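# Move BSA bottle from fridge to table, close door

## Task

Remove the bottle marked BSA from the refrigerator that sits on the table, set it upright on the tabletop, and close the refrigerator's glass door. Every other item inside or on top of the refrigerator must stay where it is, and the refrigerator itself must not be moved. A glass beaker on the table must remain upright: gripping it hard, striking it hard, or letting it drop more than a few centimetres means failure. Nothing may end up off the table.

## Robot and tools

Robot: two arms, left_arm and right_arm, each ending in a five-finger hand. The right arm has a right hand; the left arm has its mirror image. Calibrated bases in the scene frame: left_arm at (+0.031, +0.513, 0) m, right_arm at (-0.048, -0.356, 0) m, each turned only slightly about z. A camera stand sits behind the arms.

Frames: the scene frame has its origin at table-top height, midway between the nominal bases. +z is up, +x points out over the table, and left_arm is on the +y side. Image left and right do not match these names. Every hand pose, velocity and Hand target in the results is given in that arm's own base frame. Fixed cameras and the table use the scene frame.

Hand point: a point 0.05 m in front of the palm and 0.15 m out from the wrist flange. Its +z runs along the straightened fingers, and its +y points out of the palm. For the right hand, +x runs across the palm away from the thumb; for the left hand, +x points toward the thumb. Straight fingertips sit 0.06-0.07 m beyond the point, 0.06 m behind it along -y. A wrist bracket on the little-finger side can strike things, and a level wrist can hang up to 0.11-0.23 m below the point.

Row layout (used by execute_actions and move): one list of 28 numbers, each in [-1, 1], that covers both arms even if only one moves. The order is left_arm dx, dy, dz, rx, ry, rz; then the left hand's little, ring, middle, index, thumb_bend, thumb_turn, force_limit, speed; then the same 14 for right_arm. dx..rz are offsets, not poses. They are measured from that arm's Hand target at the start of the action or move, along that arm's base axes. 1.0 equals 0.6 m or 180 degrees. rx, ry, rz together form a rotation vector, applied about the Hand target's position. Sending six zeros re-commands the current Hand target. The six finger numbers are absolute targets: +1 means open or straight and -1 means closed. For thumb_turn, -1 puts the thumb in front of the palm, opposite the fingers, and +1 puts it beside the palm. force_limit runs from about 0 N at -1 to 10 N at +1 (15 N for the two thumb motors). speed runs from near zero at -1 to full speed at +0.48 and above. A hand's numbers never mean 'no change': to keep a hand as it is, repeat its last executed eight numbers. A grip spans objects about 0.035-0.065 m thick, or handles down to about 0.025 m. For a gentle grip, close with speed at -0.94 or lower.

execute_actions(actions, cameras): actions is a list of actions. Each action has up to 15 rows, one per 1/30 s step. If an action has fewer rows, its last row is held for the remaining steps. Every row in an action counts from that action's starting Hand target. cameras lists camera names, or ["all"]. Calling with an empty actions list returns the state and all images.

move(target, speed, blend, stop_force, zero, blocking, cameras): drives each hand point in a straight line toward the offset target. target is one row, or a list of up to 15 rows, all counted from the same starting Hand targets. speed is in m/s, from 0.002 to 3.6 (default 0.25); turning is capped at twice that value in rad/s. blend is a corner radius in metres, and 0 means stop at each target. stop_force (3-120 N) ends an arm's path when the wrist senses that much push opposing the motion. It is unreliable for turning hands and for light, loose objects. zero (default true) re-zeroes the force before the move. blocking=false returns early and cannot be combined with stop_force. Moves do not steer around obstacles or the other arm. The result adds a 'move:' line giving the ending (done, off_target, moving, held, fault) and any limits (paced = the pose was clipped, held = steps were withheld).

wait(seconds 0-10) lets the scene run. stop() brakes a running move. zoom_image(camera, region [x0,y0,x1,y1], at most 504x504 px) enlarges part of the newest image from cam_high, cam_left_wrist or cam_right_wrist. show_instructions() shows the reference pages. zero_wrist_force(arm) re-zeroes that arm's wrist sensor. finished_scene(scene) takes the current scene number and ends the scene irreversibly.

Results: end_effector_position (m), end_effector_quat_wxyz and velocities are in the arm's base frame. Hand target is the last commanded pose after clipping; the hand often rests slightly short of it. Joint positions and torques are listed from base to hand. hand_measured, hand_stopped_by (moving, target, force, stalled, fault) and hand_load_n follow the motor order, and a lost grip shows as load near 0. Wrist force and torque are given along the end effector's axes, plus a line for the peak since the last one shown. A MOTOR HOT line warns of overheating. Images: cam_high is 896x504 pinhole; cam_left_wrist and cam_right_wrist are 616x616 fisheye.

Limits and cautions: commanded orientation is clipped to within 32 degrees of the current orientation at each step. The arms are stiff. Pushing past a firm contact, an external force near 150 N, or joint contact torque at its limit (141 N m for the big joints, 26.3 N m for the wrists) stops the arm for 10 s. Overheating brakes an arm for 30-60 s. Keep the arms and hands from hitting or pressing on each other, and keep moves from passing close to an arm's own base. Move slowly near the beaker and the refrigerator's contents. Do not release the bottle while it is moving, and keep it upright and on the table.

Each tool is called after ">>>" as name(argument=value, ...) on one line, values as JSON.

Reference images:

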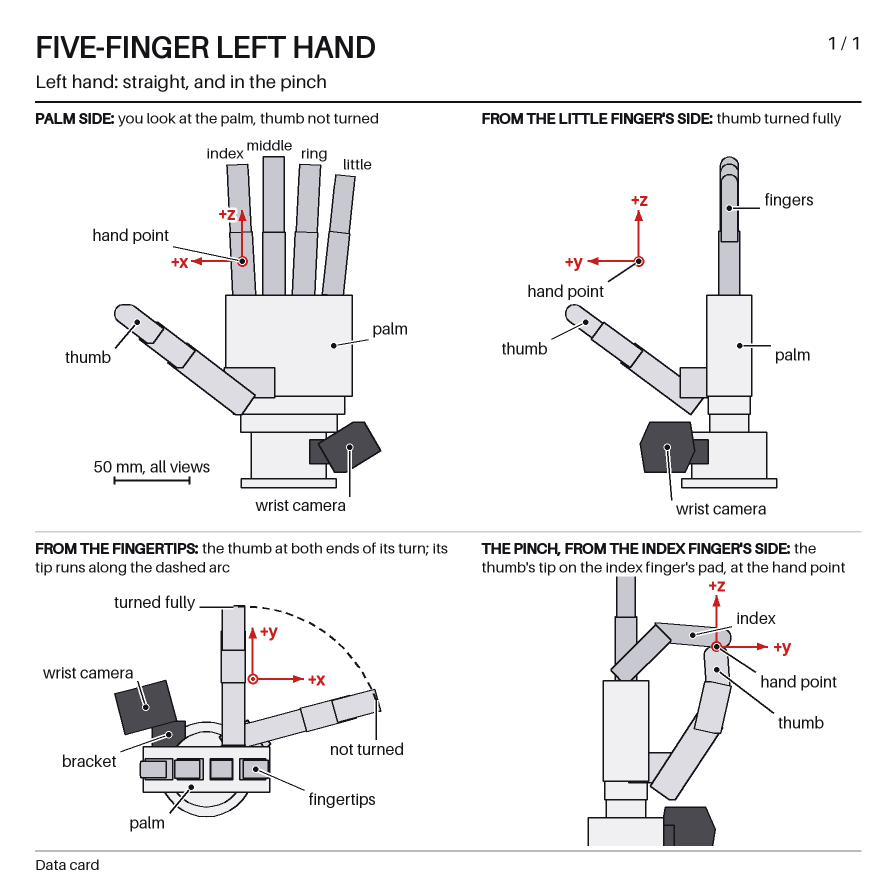

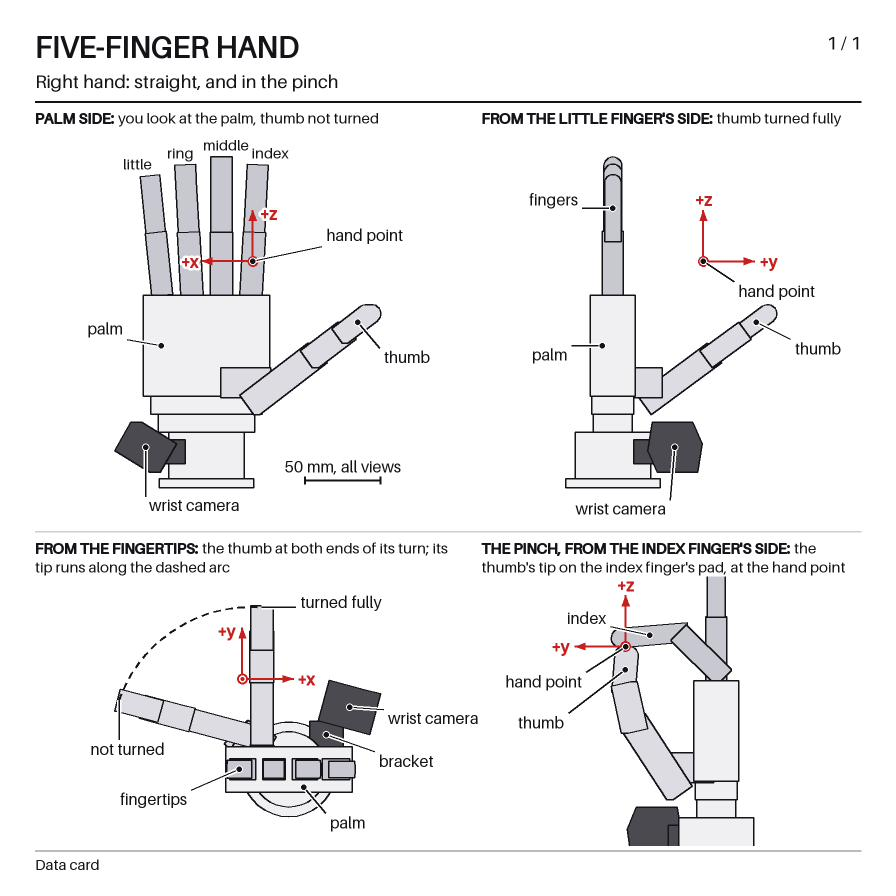

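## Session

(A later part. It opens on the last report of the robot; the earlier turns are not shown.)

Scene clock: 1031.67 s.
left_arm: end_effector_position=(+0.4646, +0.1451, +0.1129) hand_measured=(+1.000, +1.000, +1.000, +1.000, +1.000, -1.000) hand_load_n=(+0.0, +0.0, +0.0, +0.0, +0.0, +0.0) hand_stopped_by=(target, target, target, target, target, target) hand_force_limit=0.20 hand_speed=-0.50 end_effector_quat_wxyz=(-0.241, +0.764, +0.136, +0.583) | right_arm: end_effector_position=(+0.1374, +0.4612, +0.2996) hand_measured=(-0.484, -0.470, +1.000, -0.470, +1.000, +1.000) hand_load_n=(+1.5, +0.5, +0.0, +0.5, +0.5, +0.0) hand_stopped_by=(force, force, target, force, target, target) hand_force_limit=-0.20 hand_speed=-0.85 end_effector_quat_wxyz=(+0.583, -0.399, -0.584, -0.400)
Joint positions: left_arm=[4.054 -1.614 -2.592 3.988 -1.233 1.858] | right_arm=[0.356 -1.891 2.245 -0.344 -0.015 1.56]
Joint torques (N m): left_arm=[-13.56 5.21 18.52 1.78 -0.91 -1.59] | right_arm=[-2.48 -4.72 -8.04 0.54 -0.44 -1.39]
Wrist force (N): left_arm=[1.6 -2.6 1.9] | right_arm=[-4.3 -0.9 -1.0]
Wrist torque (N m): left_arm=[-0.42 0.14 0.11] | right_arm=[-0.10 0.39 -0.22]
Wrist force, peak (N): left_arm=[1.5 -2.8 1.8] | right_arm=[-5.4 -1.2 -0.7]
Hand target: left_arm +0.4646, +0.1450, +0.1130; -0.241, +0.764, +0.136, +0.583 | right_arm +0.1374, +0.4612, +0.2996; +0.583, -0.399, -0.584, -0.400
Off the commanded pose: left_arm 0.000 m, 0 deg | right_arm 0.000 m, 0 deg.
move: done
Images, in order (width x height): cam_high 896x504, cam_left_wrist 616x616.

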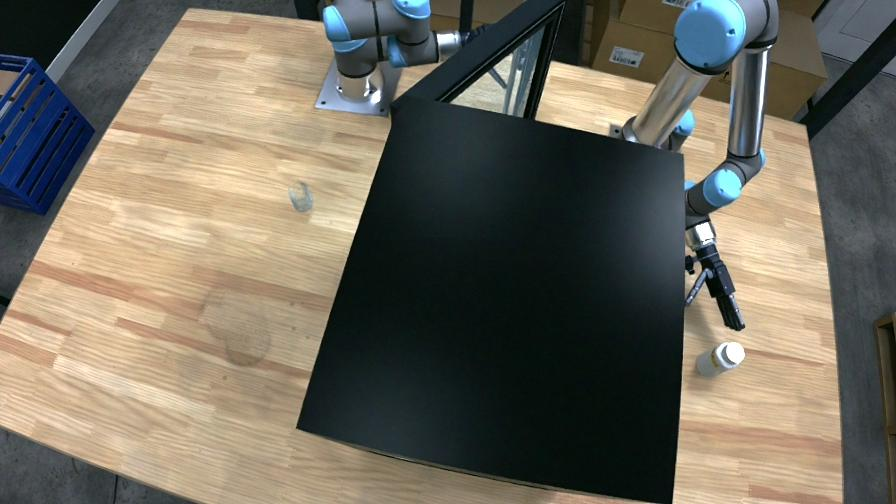

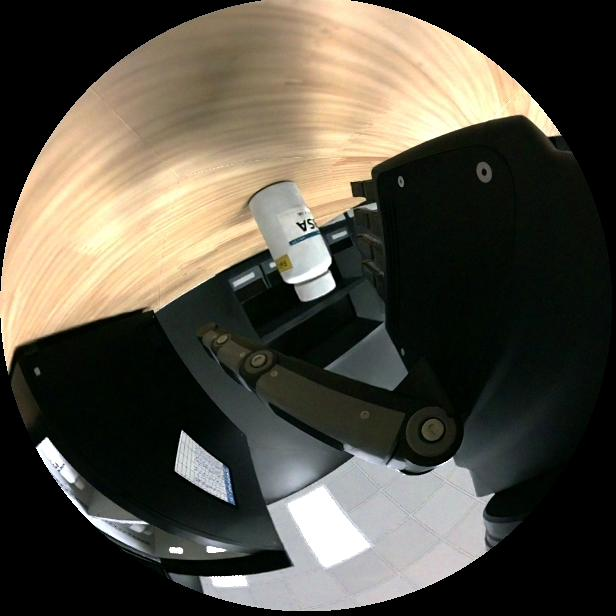

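>>> move(target=[[0,0,0,0,0,0,1,1,1,1,1,-1,0.2,-0.5, 0.081,0.1227,0,0,0,-0.05,-0.8,-0.8,1,-0.8,1,1,-0.2,-0.85],[0,0,0,0,0,0,1,1,1,1,1,-1,0.2,-0.5, 0.1858,0.2263,0,0,0,-0.1,-0.8,-0.8,1,-0.8,1,1,-0.2,-0.85],[0,0,0,0,0,0,1,1,1,1,1,-1,0.2,-0.5, 0.3212,0.3117,0,0,0,-0.1556,-0.8,-0.8,1,-0.8,1,1,-0.2,-0.85]], speed=0.07, blend=0.01, cameras=["cam_high","cam_right_wrist"])

Scene clock: 1051.13 s.
left_arm: end_effector_position=(+0.4646, +0.1450, +0.1130) hand_measured=(+1.000, +1.000, +1.000, +1.000, +1.000, -1.000) hand_load_n=(+0.0, +0.0, +0.0, +0.0, +0.0, +0.0) hand_stopped_by=(target, target, target, target, target, target) hand_force_limit=0.20 hand_speed=-0.50 end_effector_quat_wxyz=(-0.241, +0.764, +0.136, +0.583) | right_arm: end_effector_position=(+0.3301, +0.6483, +0.2996) hand_measured=(-0.484, -0.470, +1.000, -0.470, +1.000, +1.000) hand_load_n=(+0.0, +0.0, +0.0, +0.0, +0.0, +0.5) hand_stopped_by=(force, force, target, force, target, target) hand_force_limit=-0.20 hand_speed=-0.85 end_effector_quat_wxyz=(-0.469, +0.528, +0.470, +0.529)
Joint positions: left_arm=[4.054 -1.614 -2.592 3.988 -1.233 1.858] | right_arm=[0.751 -1.357 1.743 -0.386 0.869 1.57]
Joint torques (N m): left_arm=[-12 1.14 22.25 1.8 -1.15 -2.23] | right_arm=[-7.51 -35.68 -8.8 -1.91 -1.76 -1.54]
Wrist force (N): left_arm=[1.4 -2.6 1.8] | right_arm=[-3.7 -0.8 -1.8]
Wrist torque (N m): left_arm=[-0.42 0.16 0.10] | right_arm=[-0.15 0.51 -0.20]
Wrist force, peak (N): left_arm=[1.6 -2.9 1.8] | right_arm=[-5.5 2.0 -4.5]
Hand target: left_arm +0.4646, +0.1450, +0.1130; -0.241, +0.764, +0.136, +0.583 | right_arm +0.3302, +0.6482, +0.2996; -0.469, +0.528, +0.470, +0.529
Off the commanded pose: left_arm 0.000 m, 0 deg | right_arm 0.000 m, 0 deg.
move: done
Images, in order (width x height): cam_high 896x504, cam_right_wrist 616x616.

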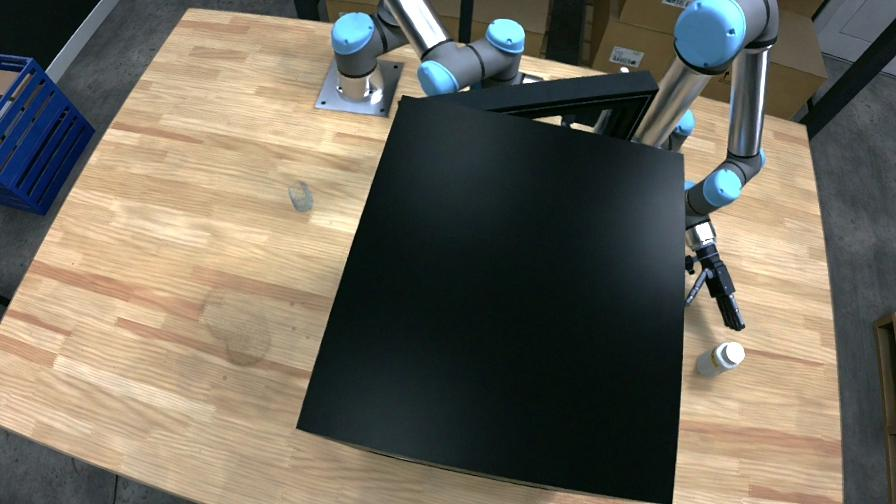

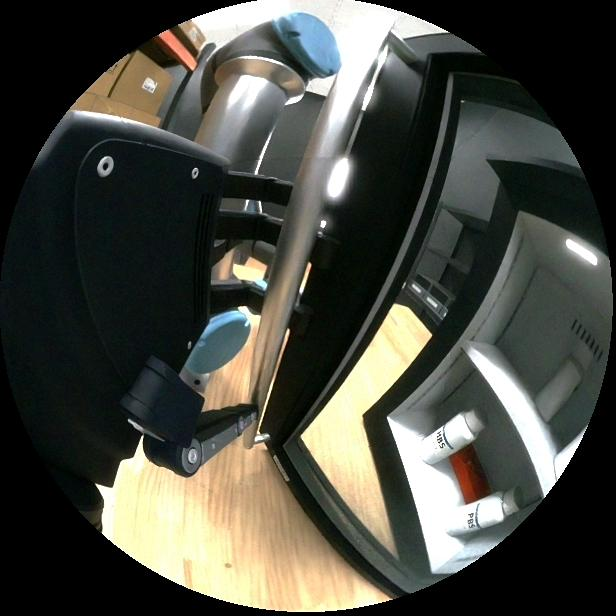

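>>> move(target=[[0,0,0,0,0,0,1,1,1,1,1,-1,0.2,-0.5, 0.1516,0.0523,0,0,0,-0.0611,-0.8,-0.8,1,-0.8,1,1,-0.2,-0.85],[0,0,0,0,0,0,1,1,1,1,1,-1,0.2,-0.5, 0.2375,0.0663,0,0,0,-0.0944,-0.8,-0.8,1,-0.8,1,1,-0.2,-0.85]], speed=0.06, blend=0.01, cameras=["cam_high","cam_right_wrist"])

Scene clock: 1057.97 s.
left_arm: end_effector_position=(+0.4646, +0.1450, +0.1130) hand_measured=(+1.000, +1.000, +1.000, +1.000, +1.000, -1.000) hand_load_n=(+0.0, +0.0, +0.0, +0.0, +0.0, +0.0) hand_stopped_by=(target, target, target, target, target, target) hand_force_limit=0.20 hand_speed=-0.50 end_effector_quat_wxyz=(-0.241, +0.764, +0.136, +0.583) | right_arm: end_effector_position=(+0.4727, +0.6879, +0.2996) hand_measured=(-0.484, -0.470, +1.000, -0.470, +1.000, +1.000) hand_load_n=(+0.0, +0.0, +0.0, +0.0, +0.0, +0.0) hand_stopped_by=(force, force, target, force, target, target) hand_force_limit=-0.20 hand_speed=-0.85 end_effector_quat_wxyz=(-0.386, +0.592, +0.386, +0.592)
Joint positions: left_arm=[4.054 -1.614 -2.592 3.988 -1.233 1.858] | right_arm=[0.758 -1.115 1.411 -0.295 1.173 1.57]
Joint torques (N m): left_arm=[-9.76 0.51 21.56 1.51 -1.13 -2.11] | right_arm=[1.43 -45.47 -10.14 -3.16 -1.89 -1.48]
Wrist force (N): left_arm=[1.5 -2.6 1.7] | right_arm=[-3.4 -0.6 -1.9]
Wrist torque (N m): left_arm=[-0.42 0.14 0.10] | right_arm=[-0.08 0.49 -0.20]
Wrist force, peak (N): left_arm=[1.9 -3.1 1.7] | right_arm=[-5.1 2.3 -5.4]
Hand target: left_arm +0.4646, +0.1450, +0.1130; -0.241, +0.764, +0.136, +0.583 | right_arm +0.4727, +0.6880, +0.2996; -0.386, +0.592, +0.386, +0.592
Off the commanded pose: left_arm 0.000 m, 0 deg | right_arm 0.000 m, 0 deg.
move: done
Images, in order (width x height): cam_high 896x504, cam_right_wrist 616x616.

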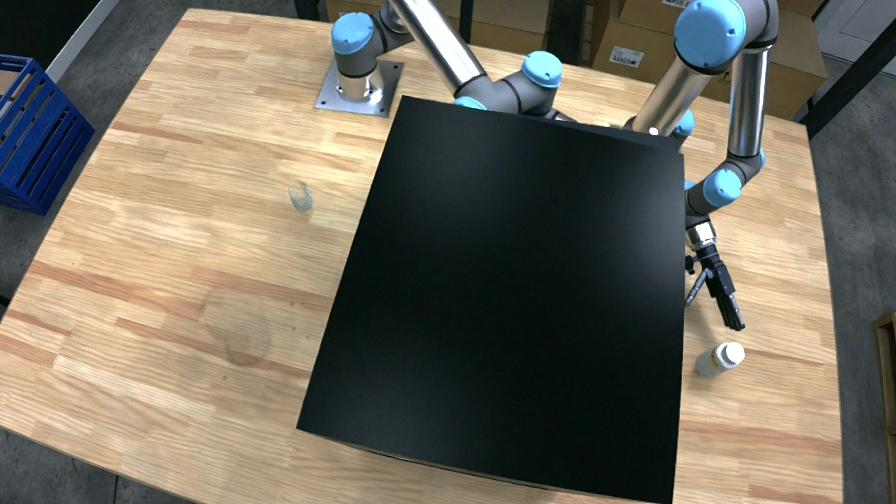

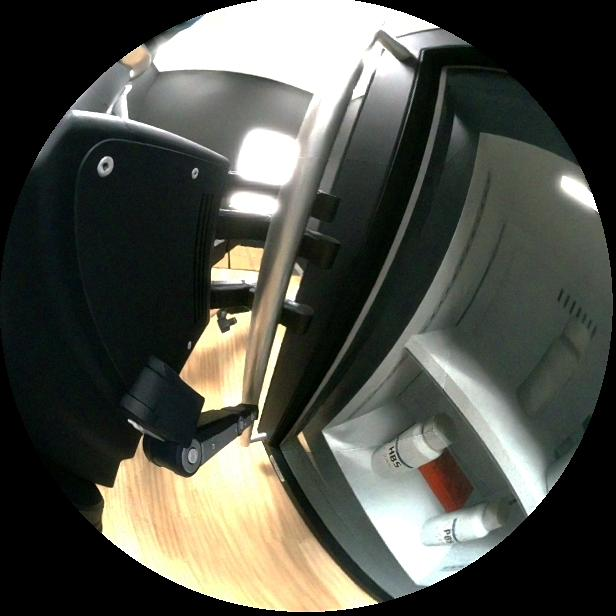

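>>> move(target=[[0,0,0,0,0,0,1,1,1,1,1,-1,0.2,-0.5, 0,0,0,0,0,0,0.05,0.05,1,0.05,1,1,-0.2,-0.5]], speed=0.06)

>>> move(target=[[0,0,0,0,0,0,1,1,1,1,1,-1,0.2,-0.5, -0.1068,0.047,0,0,0,0,0.05,0.05,1,0.05,1,1,-0.2,-0.5]], speed=0.06, cameras=["cam_high","cam_right_wrist"])

Scene clock: 1075.10 s.
left_arm: end_effector_position=(+0.4646, +0.1450, +0.1130) hand_measured=(+1.000, +1.000, +1.000, +1.000, +1.000, -1.000) hand_load_n=(+0.0, +0.0, +0.0, +0.0, +0.0, +0.0) hand_stopped_by=(target, target, target, target, target, target) hand_force_limit=0.20 hand_speed=-0.50 end_effector_quat_wxyz=(-0.241, +0.764, +0.136, +0.583) | right_arm: end_effector_position=(+0.4726, +0.6880, +0.2996) hand_measured=(+0.050, +0.050, +1.000, +0.050, +1.000, +1.000) hand_load_n=(+0.0, +0.0, +0.0, +0.0, +0.0, +0.0) hand_stopped_by=(target, target, target, target, target, target) hand_force_limit=-0.20 hand_speed=-0.50 end_effector_quat_wxyz=(-0.386, +0.592, +0.387, +0.592)
Joint positions: left_arm=[4.054 -1.614 -2.592 3.988 -1.233 1.858] | right_arm=[0.758 -1.115 1.411 -0.296 1.173 1.57]
Joint torques (N m): left_arm=[-8.43 0.77 21.72 1.64 -1 -1.87] | right_arm=[-0.79 -42.55 -14.56 -2.76 0.45 -0.74]
Wrist force (N): left_arm=[1.2 -2.7 1.7] | right_arm=[-3.4 -0.7 -2.0]
Wrist torque (N m): left_arm=[-0.42 0.19 0.08] | right_arm=[-0.09 0.50 -0.21]
Wrist force, peak (N): left_arm=[1.8 -2.9 1.8] | right_arm=[-3.2 -3.5 -5.1]
Hand target: left_arm +0.4646, +0.1450, +0.1130; -0.241, +0.764, +0.136, +0.583 | right_arm +0.4727, +0.6880, +0.2996; -0.386, +0.592, +0.386, +0.592
Off the commanded pose: left_arm 0.000 m, 0 deg | right_arm 0.000 m, 0 deg.
move: done

Scene clock: 1076.57 s.
left_arm: end_effector_position=(+0.4646, +0.1450, +0.1130) hand_measured=(+1.000, +1.000, +1.000, +1.000, +1.000, -1.000) hand_load_n=(+0.0, +0.0, +0.0, +0.0, +0.0, +0.0) hand_stopped_by=(target, target, target, target, target, target) hand_force_limit=0.20 hand_speed=-0.50 end_effector_quat_wxyz=(-0.241, +0.764, +0.136, +0.583) | right_arm: end_effector_position=(+0.4085, +0.7162, +0.2996) hand_measured=(+0.050, +0.050, +1.000, +0.050, +1.000, +1.000) hand_load_n=(+0.0, +0.0, +0.0, +0.0, +0.0, +0.0) hand_stopped_by=(target, target, target, target, target, target) hand_force_limit=-0.20 hand_speed=-0.50 end_effector_quat_wxyz=(-0.386, +0.592, +0.386, +0.592) end_effector_velocity=(+0.002, -0.001, -0.001) end_effector_angular_velocity=(-0.001, +0.000, +0.002)
Joint positions: left_arm=[4.054 -1.614 -2.592 3.988 -1.233 1.858] | right_arm=[0.876 -1.133 1.436 -0.304 1.291 1.57]
Joint velocities: left_arm=[within noise] | right_arm=[-0.004 0 0.001 0 -0.007 0]
Joint torques (N m): left_arm=[-8.03 1.06 20.78 1.63 -1.12 -1.94] | right_arm=[-8.9 -36.57 -18.56 -2.77 -1.41 -1.51]
Wrist force (N): left_arm=[1.6 -2.9 1.7] | right_arm=[-3.9 -0.7 -2.3]
Wrist torque (N m): left_arm=[-0.45 0.13 0.12] | right_arm=[-0.08 0.55 -0.20]
Wrist force, peak (N): left_arm=[1.5 -2.8 2.0] | right_arm=[-3.9 -1.7 -2.2]
Hand target: left_arm +0.4646, +0.1450, +0.1130; -0.241, +0.764, +0.136, +0.583 | right_arm +0.4086, +0.7162, +0.2996; -0.386, +0.592, +0.386, +0.592
Off the commanded pose: left_arm 0.000 m, 0 deg | right_arm 0.000 m, 0 deg.
move: done
Images, in order (width x height): cam_high 896x504, cam_right_wrist 616x616.

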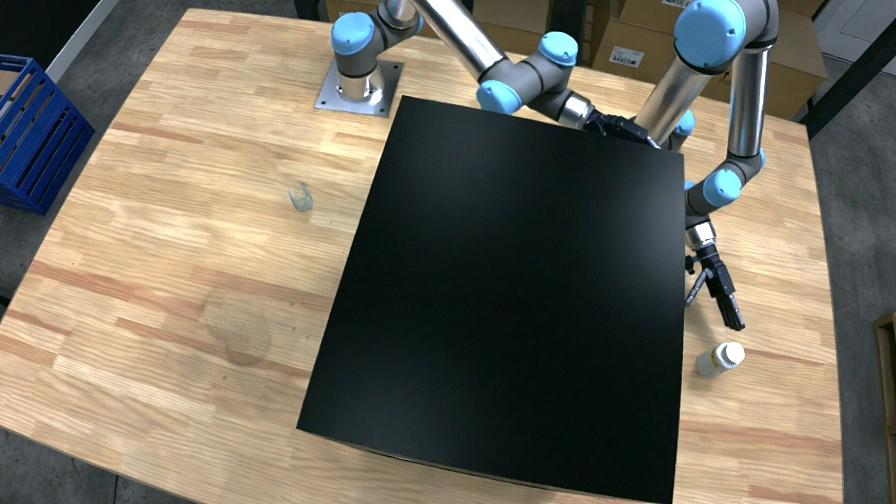

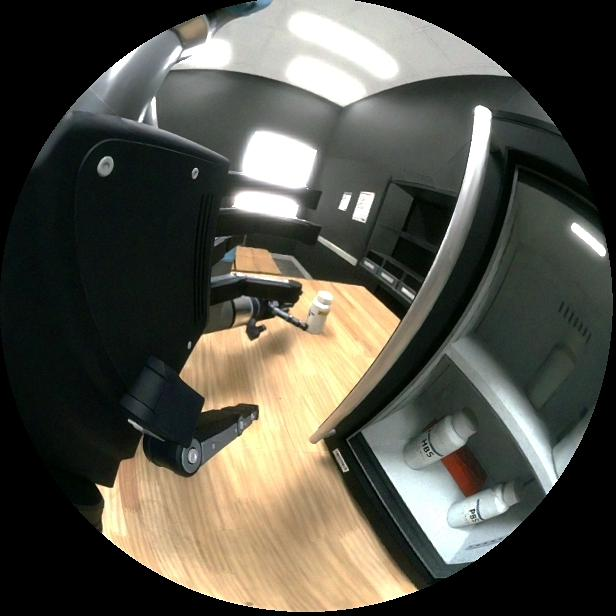

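>>> move(target=[[0,0,0,0,0,0,1,1,1,1,1,-1,0.2,-0.5, 0.0005,-0.03,0,0,0,-0.0778,1,1,1,1,1,1,-0.2,-0.5],[0,0,0,0,0,0,1,1,1,1,1,-1,0.2,-0.5, 0.0665,-0.0817,0,0,0,-0.0778,1,1,1,1,1,1,-0.2,-0.5]], speed=0.08, cameras=["cam_right_wrist"])

Scene clock: 1089.23 s.
left_arm: end_effector_position=(+0.4646, +0.1450, +0.1130) hand_measured=(+1.000, +1.000, +1.000, +1.000, +1.000, -1.000) hand_load_n=(+0.0, +0.0, +0.0, +0.0, +0.0, -0.5) hand_stopped_by=(target, target, target, target, target, target) hand_force_limit=0.20 hand_speed=-0.50 end_effector_quat_wxyz=(-0.241, +0.764, +0.136, +0.583) | right_arm: end_effector_position=(+0.4484, +0.6671, +0.2995) hand_measured=(+1.000, +1.000, +1.000, +1.000, +1.000, +1.000) hand_load_n=(+0.0, +0.0, +0.0, +0.0, +0.0, +0.0) hand_stopped_by=(target, target, target, target, target, target) hand_force_limit=-0.20 hand_speed=-0.50 end_effector_quat_wxyz=(-0.311, +0.635, +0.311, +0.635)
Joint positions: left_arm=[4.054 -1.614 -2.592 3.988 -1.233 1.858] | right_arm=[0.877 -1.149 1.46 -0.312 1.536 1.57]
Joint torques (N m): left_arm=[-6.11 0.36 21.78 1.6 -0.99 -1.77] | right_arm=[6.7 -29.58 -32.53 -1.13 1.89 -0.89]
Wrist force (N): left_arm=[1.3 -2.5 1.6] | right_arm=[-3.7 -0.8 -2.3]
Wrist torque (N m): left_arm=[-0.40 0.16 0.10] | right_arm=[-0.11 0.51 -0.18]
Wrist force, peak (N): left_arm=[1.7 -3.1 1.5] | right_arm=[-4.1 -0.9 -2.5]
Hand target: left_arm +0.4646, +0.1450, +0.1130; -0.241, +0.764, +0.136, +0.583 | right_arm +0.4485, +0.6672, +0.2996; -0.311, +0.635, +0.311, +0.635
Off the commanded pose: left_arm 0.000 m, 0 deg | right_arm 0.000 m, 0 deg.
move: done
Images, in order (width x height): cam_right_wrist 616x616.

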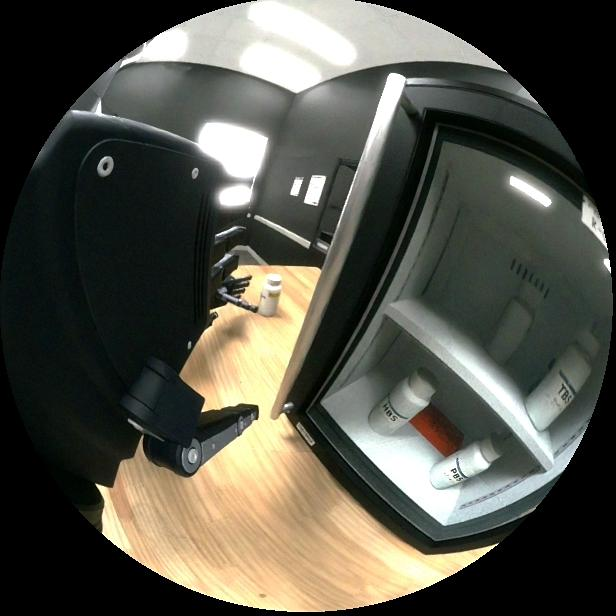

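>>> move(target=[[0,0,0,0,0,0,1,1,1,1,1,-1,0.2,-0.5, 0.1413,-0.0388,0,0,0,0,1,1,1,1,1,1,-0.2,-0.5]], speed=0.04, stop_force=20, cameras=["cam_right_wrist","cam_high"])

Scene clock: 1095.63 s.
left_arm: end_effector_position=(+0.4646, +0.1450, +0.1130) hand_measured=(+1.000, +1.000, +1.000, +1.000, +1.000, -1.000) hand_load_n=(+0.0, +0.0, +0.0, +0.0, +0.0, -0.5) hand_stopped_by=(target, target, target, target, target, target) hand_force_limit=0.20 hand_speed=-0.50 end_effector_quat_wxyz=(-0.241, +0.764, +0.136, +0.583) | right_arm: end_effector_position=(+0.5211, +0.6472, +0.2996) hand_measured=(+1.000, +1.000, +1.000, +1.000, +1.000, +1.000) hand_load_n=(+0.0, +0.0, +0.0, +0.0, +0.0, +0.0) hand_stopped_by=(target, target, target, target, target, target) hand_force_limit=-0.20 hand_speed=-0.50 end_effector_quat_wxyz=(-0.311, +0.635, +0.311, +0.635)
Joint positions: left_arm=[4.054 -1.614 -2.592 3.988 -1.233 1.858] | right_arm=[0.757 -1.105 1.395 -0.29 1.417 1.57]
Joint torques (N m): left_arm=[-5.3 0.85 21.89 1.72 -1.04 -1.79] | right_arm=[-13.24 -45.11 -7.41 0.55 0.54 0.13]
Wrist force (N): left_arm=[1.4 -2.7 1.8] | right_arm=[-0.7 -12.8 5.0]
Wrist torque (N m): left_arm=[-0.43 0.17 0.10] | right_arm=[-0.75 0.40 -0.34]
Wrist force, peak (N): left_arm=[1.8 -3.1 1.7] | right_arm=[3.3 -44.3 -26.5]
Hand target: left_arm +0.4646, +0.1450, +0.1130; -0.241, +0.764, +0.136, +0.583 | right_arm +0.5211, +0.6472, +0.2996; -0.311, +0.635, +0.311, +0.635 (not the last commanded pose)
Off the commanded pose: left_arm 0.000 m, 0 deg | right_arm 0.013 m, 0 deg.
move: contact (right_arm)
Images, in order (width x height): cam_high 896x504, cam_right_wrist 616x616.

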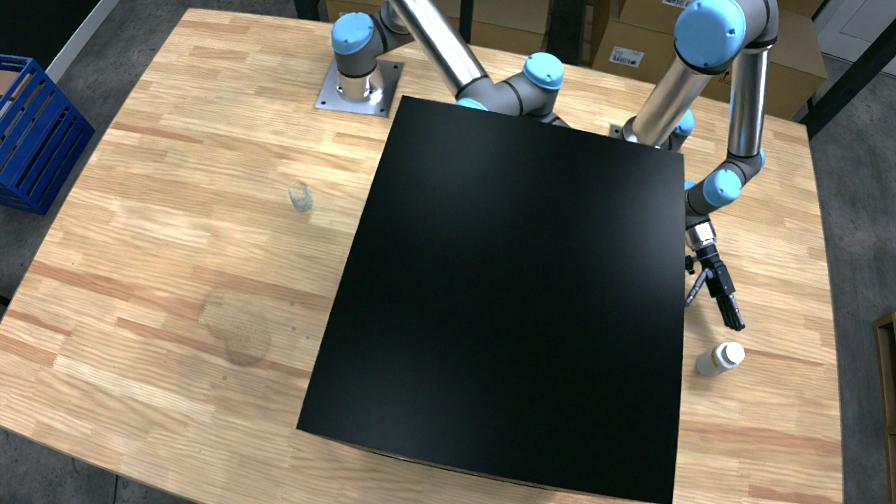

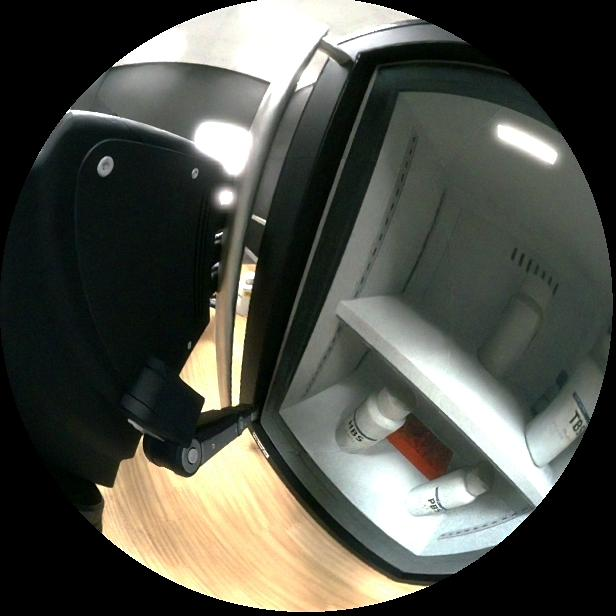

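>>> move(target=[[0,0,0,0,0,0,1,1,1,1,1,-1,0.2,-0.5, -0.1054,0.0816,0,0,0,0,1,1,1,1,1,1,-0.2,-0.5],[0,0,0,0,0,0,1,1,1,1,1,-1,0.2,-0.5, -0.2954,-0.18,0,0,0,-0.08,1,1,1,1,1,1,-0.2,-0.5]], speed=0.12, cameras=["cam_right_wrist","cam_high"])

>>> zoom_image(camera="cam_right_wrist", region=[250, 100, 616, 600])

Scene clock: 1102.93 s.
left_arm: end_effector_position=(+0.4646, +0.1450, +0.1130) hand_measured=(+1.000, +1.000, +1.000, +1.000, +1.000, -1.000) hand_load_n=(+0.0, +0.0, +0.0, +0.0, +0.0, +0.0) hand_stopped_by=(target, target, target, target, target, target) hand_force_limit=0.20 hand_speed=-0.50 end_effector_quat_wxyz=(-0.241, +0.764, +0.136, +0.583) | right_arm: end_effector_position=(+0.3438, +0.5393, +0.2995) hand_measured=(+1.000, +1.000, +1.000, +1.000, +1.000, +1.000) hand_load_n=(+0.0, +0.0, +0.0, +0.0, +0.0, +0.0) hand_stopped_by=(target, target, target, target, target, target) hand_force_limit=-0.20 hand_speed=-0.50 end_effector_quat_wxyz=(-0.229, +0.669, +0.229, +0.669)
Joint positions: left_arm=[4.054 -1.614 -2.592 3.988 -1.233 1.858] | right_arm=[1.021 -1.417 1.816 -0.4 1.931 1.57]
Joint torques (N m): left_arm=[-3.66 0.05 21.07 1.56 -1.11 -1.53] | right_arm=[-6.47 -27.43 -28.86 0 -0.36 -1.56]
Wrist force (N): left_arm=[1.6 -2.6 1.6] | right_arm=[-6.1 -0.6 -2.0]
Wrist torque (N m): left_arm=[-0.41 0.13 0.11] | right_arm=[-0.06 0.88 -0.30]
Wrist force, peak (N): left_arm=[1.8 -3.1 1.8] | right_arm=[-2.2 -13.5 5.2]
Hand target: left_arm +0.4646, +0.1450, +0.1130; -0.241, +0.764, +0.136, +0.583 | right_arm +0.3439, +0.5392, +0.2996; -0.229, +0.669, +0.229, +0.669
Off the commanded pose: left_arm 0.000 m, 0 deg | right_arm 0.000 m, 0 deg.
move: done
Images, in order (width x height): cam_high 896x504, cam_right_wrist 616x616.

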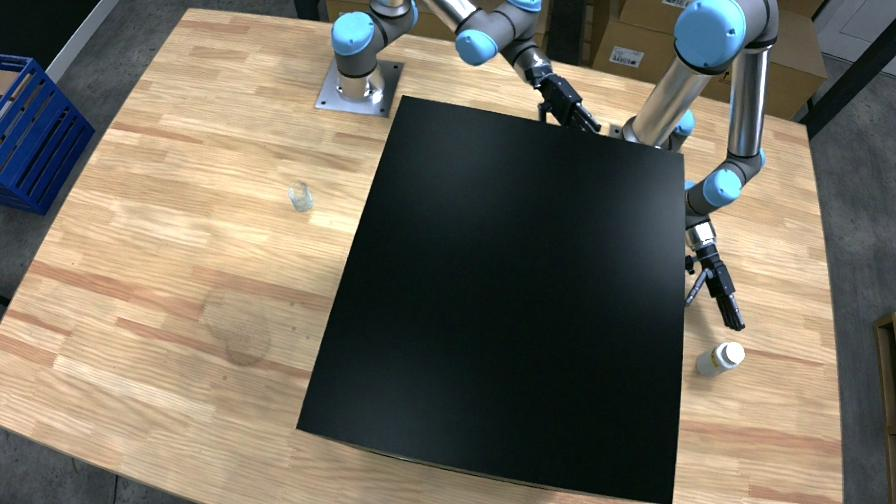

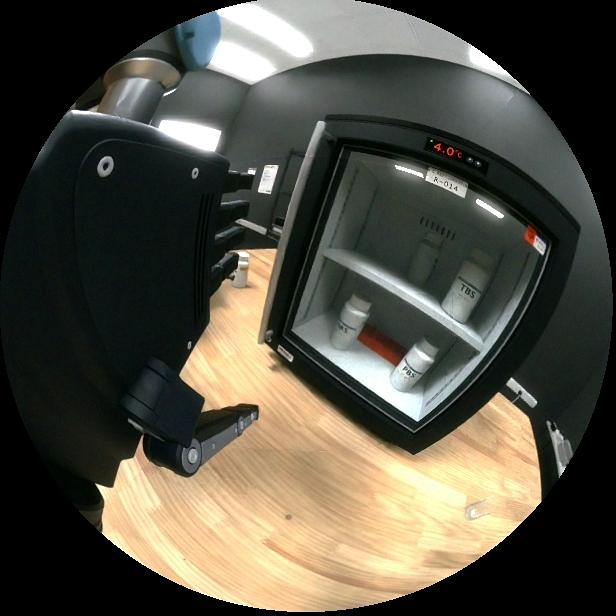

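Scaled by 1.008 from the camera's 616x616 image, which has a finer 880x880 frame.

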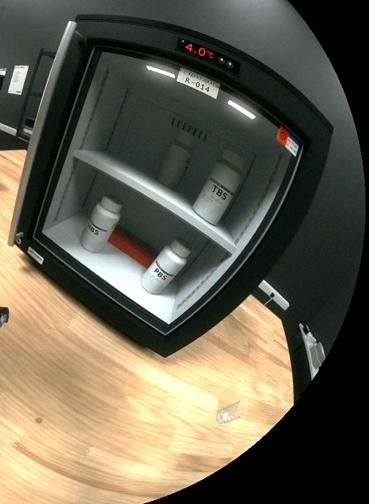

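>>> finished_scene(scene=1)

The scene is finished: the task was done.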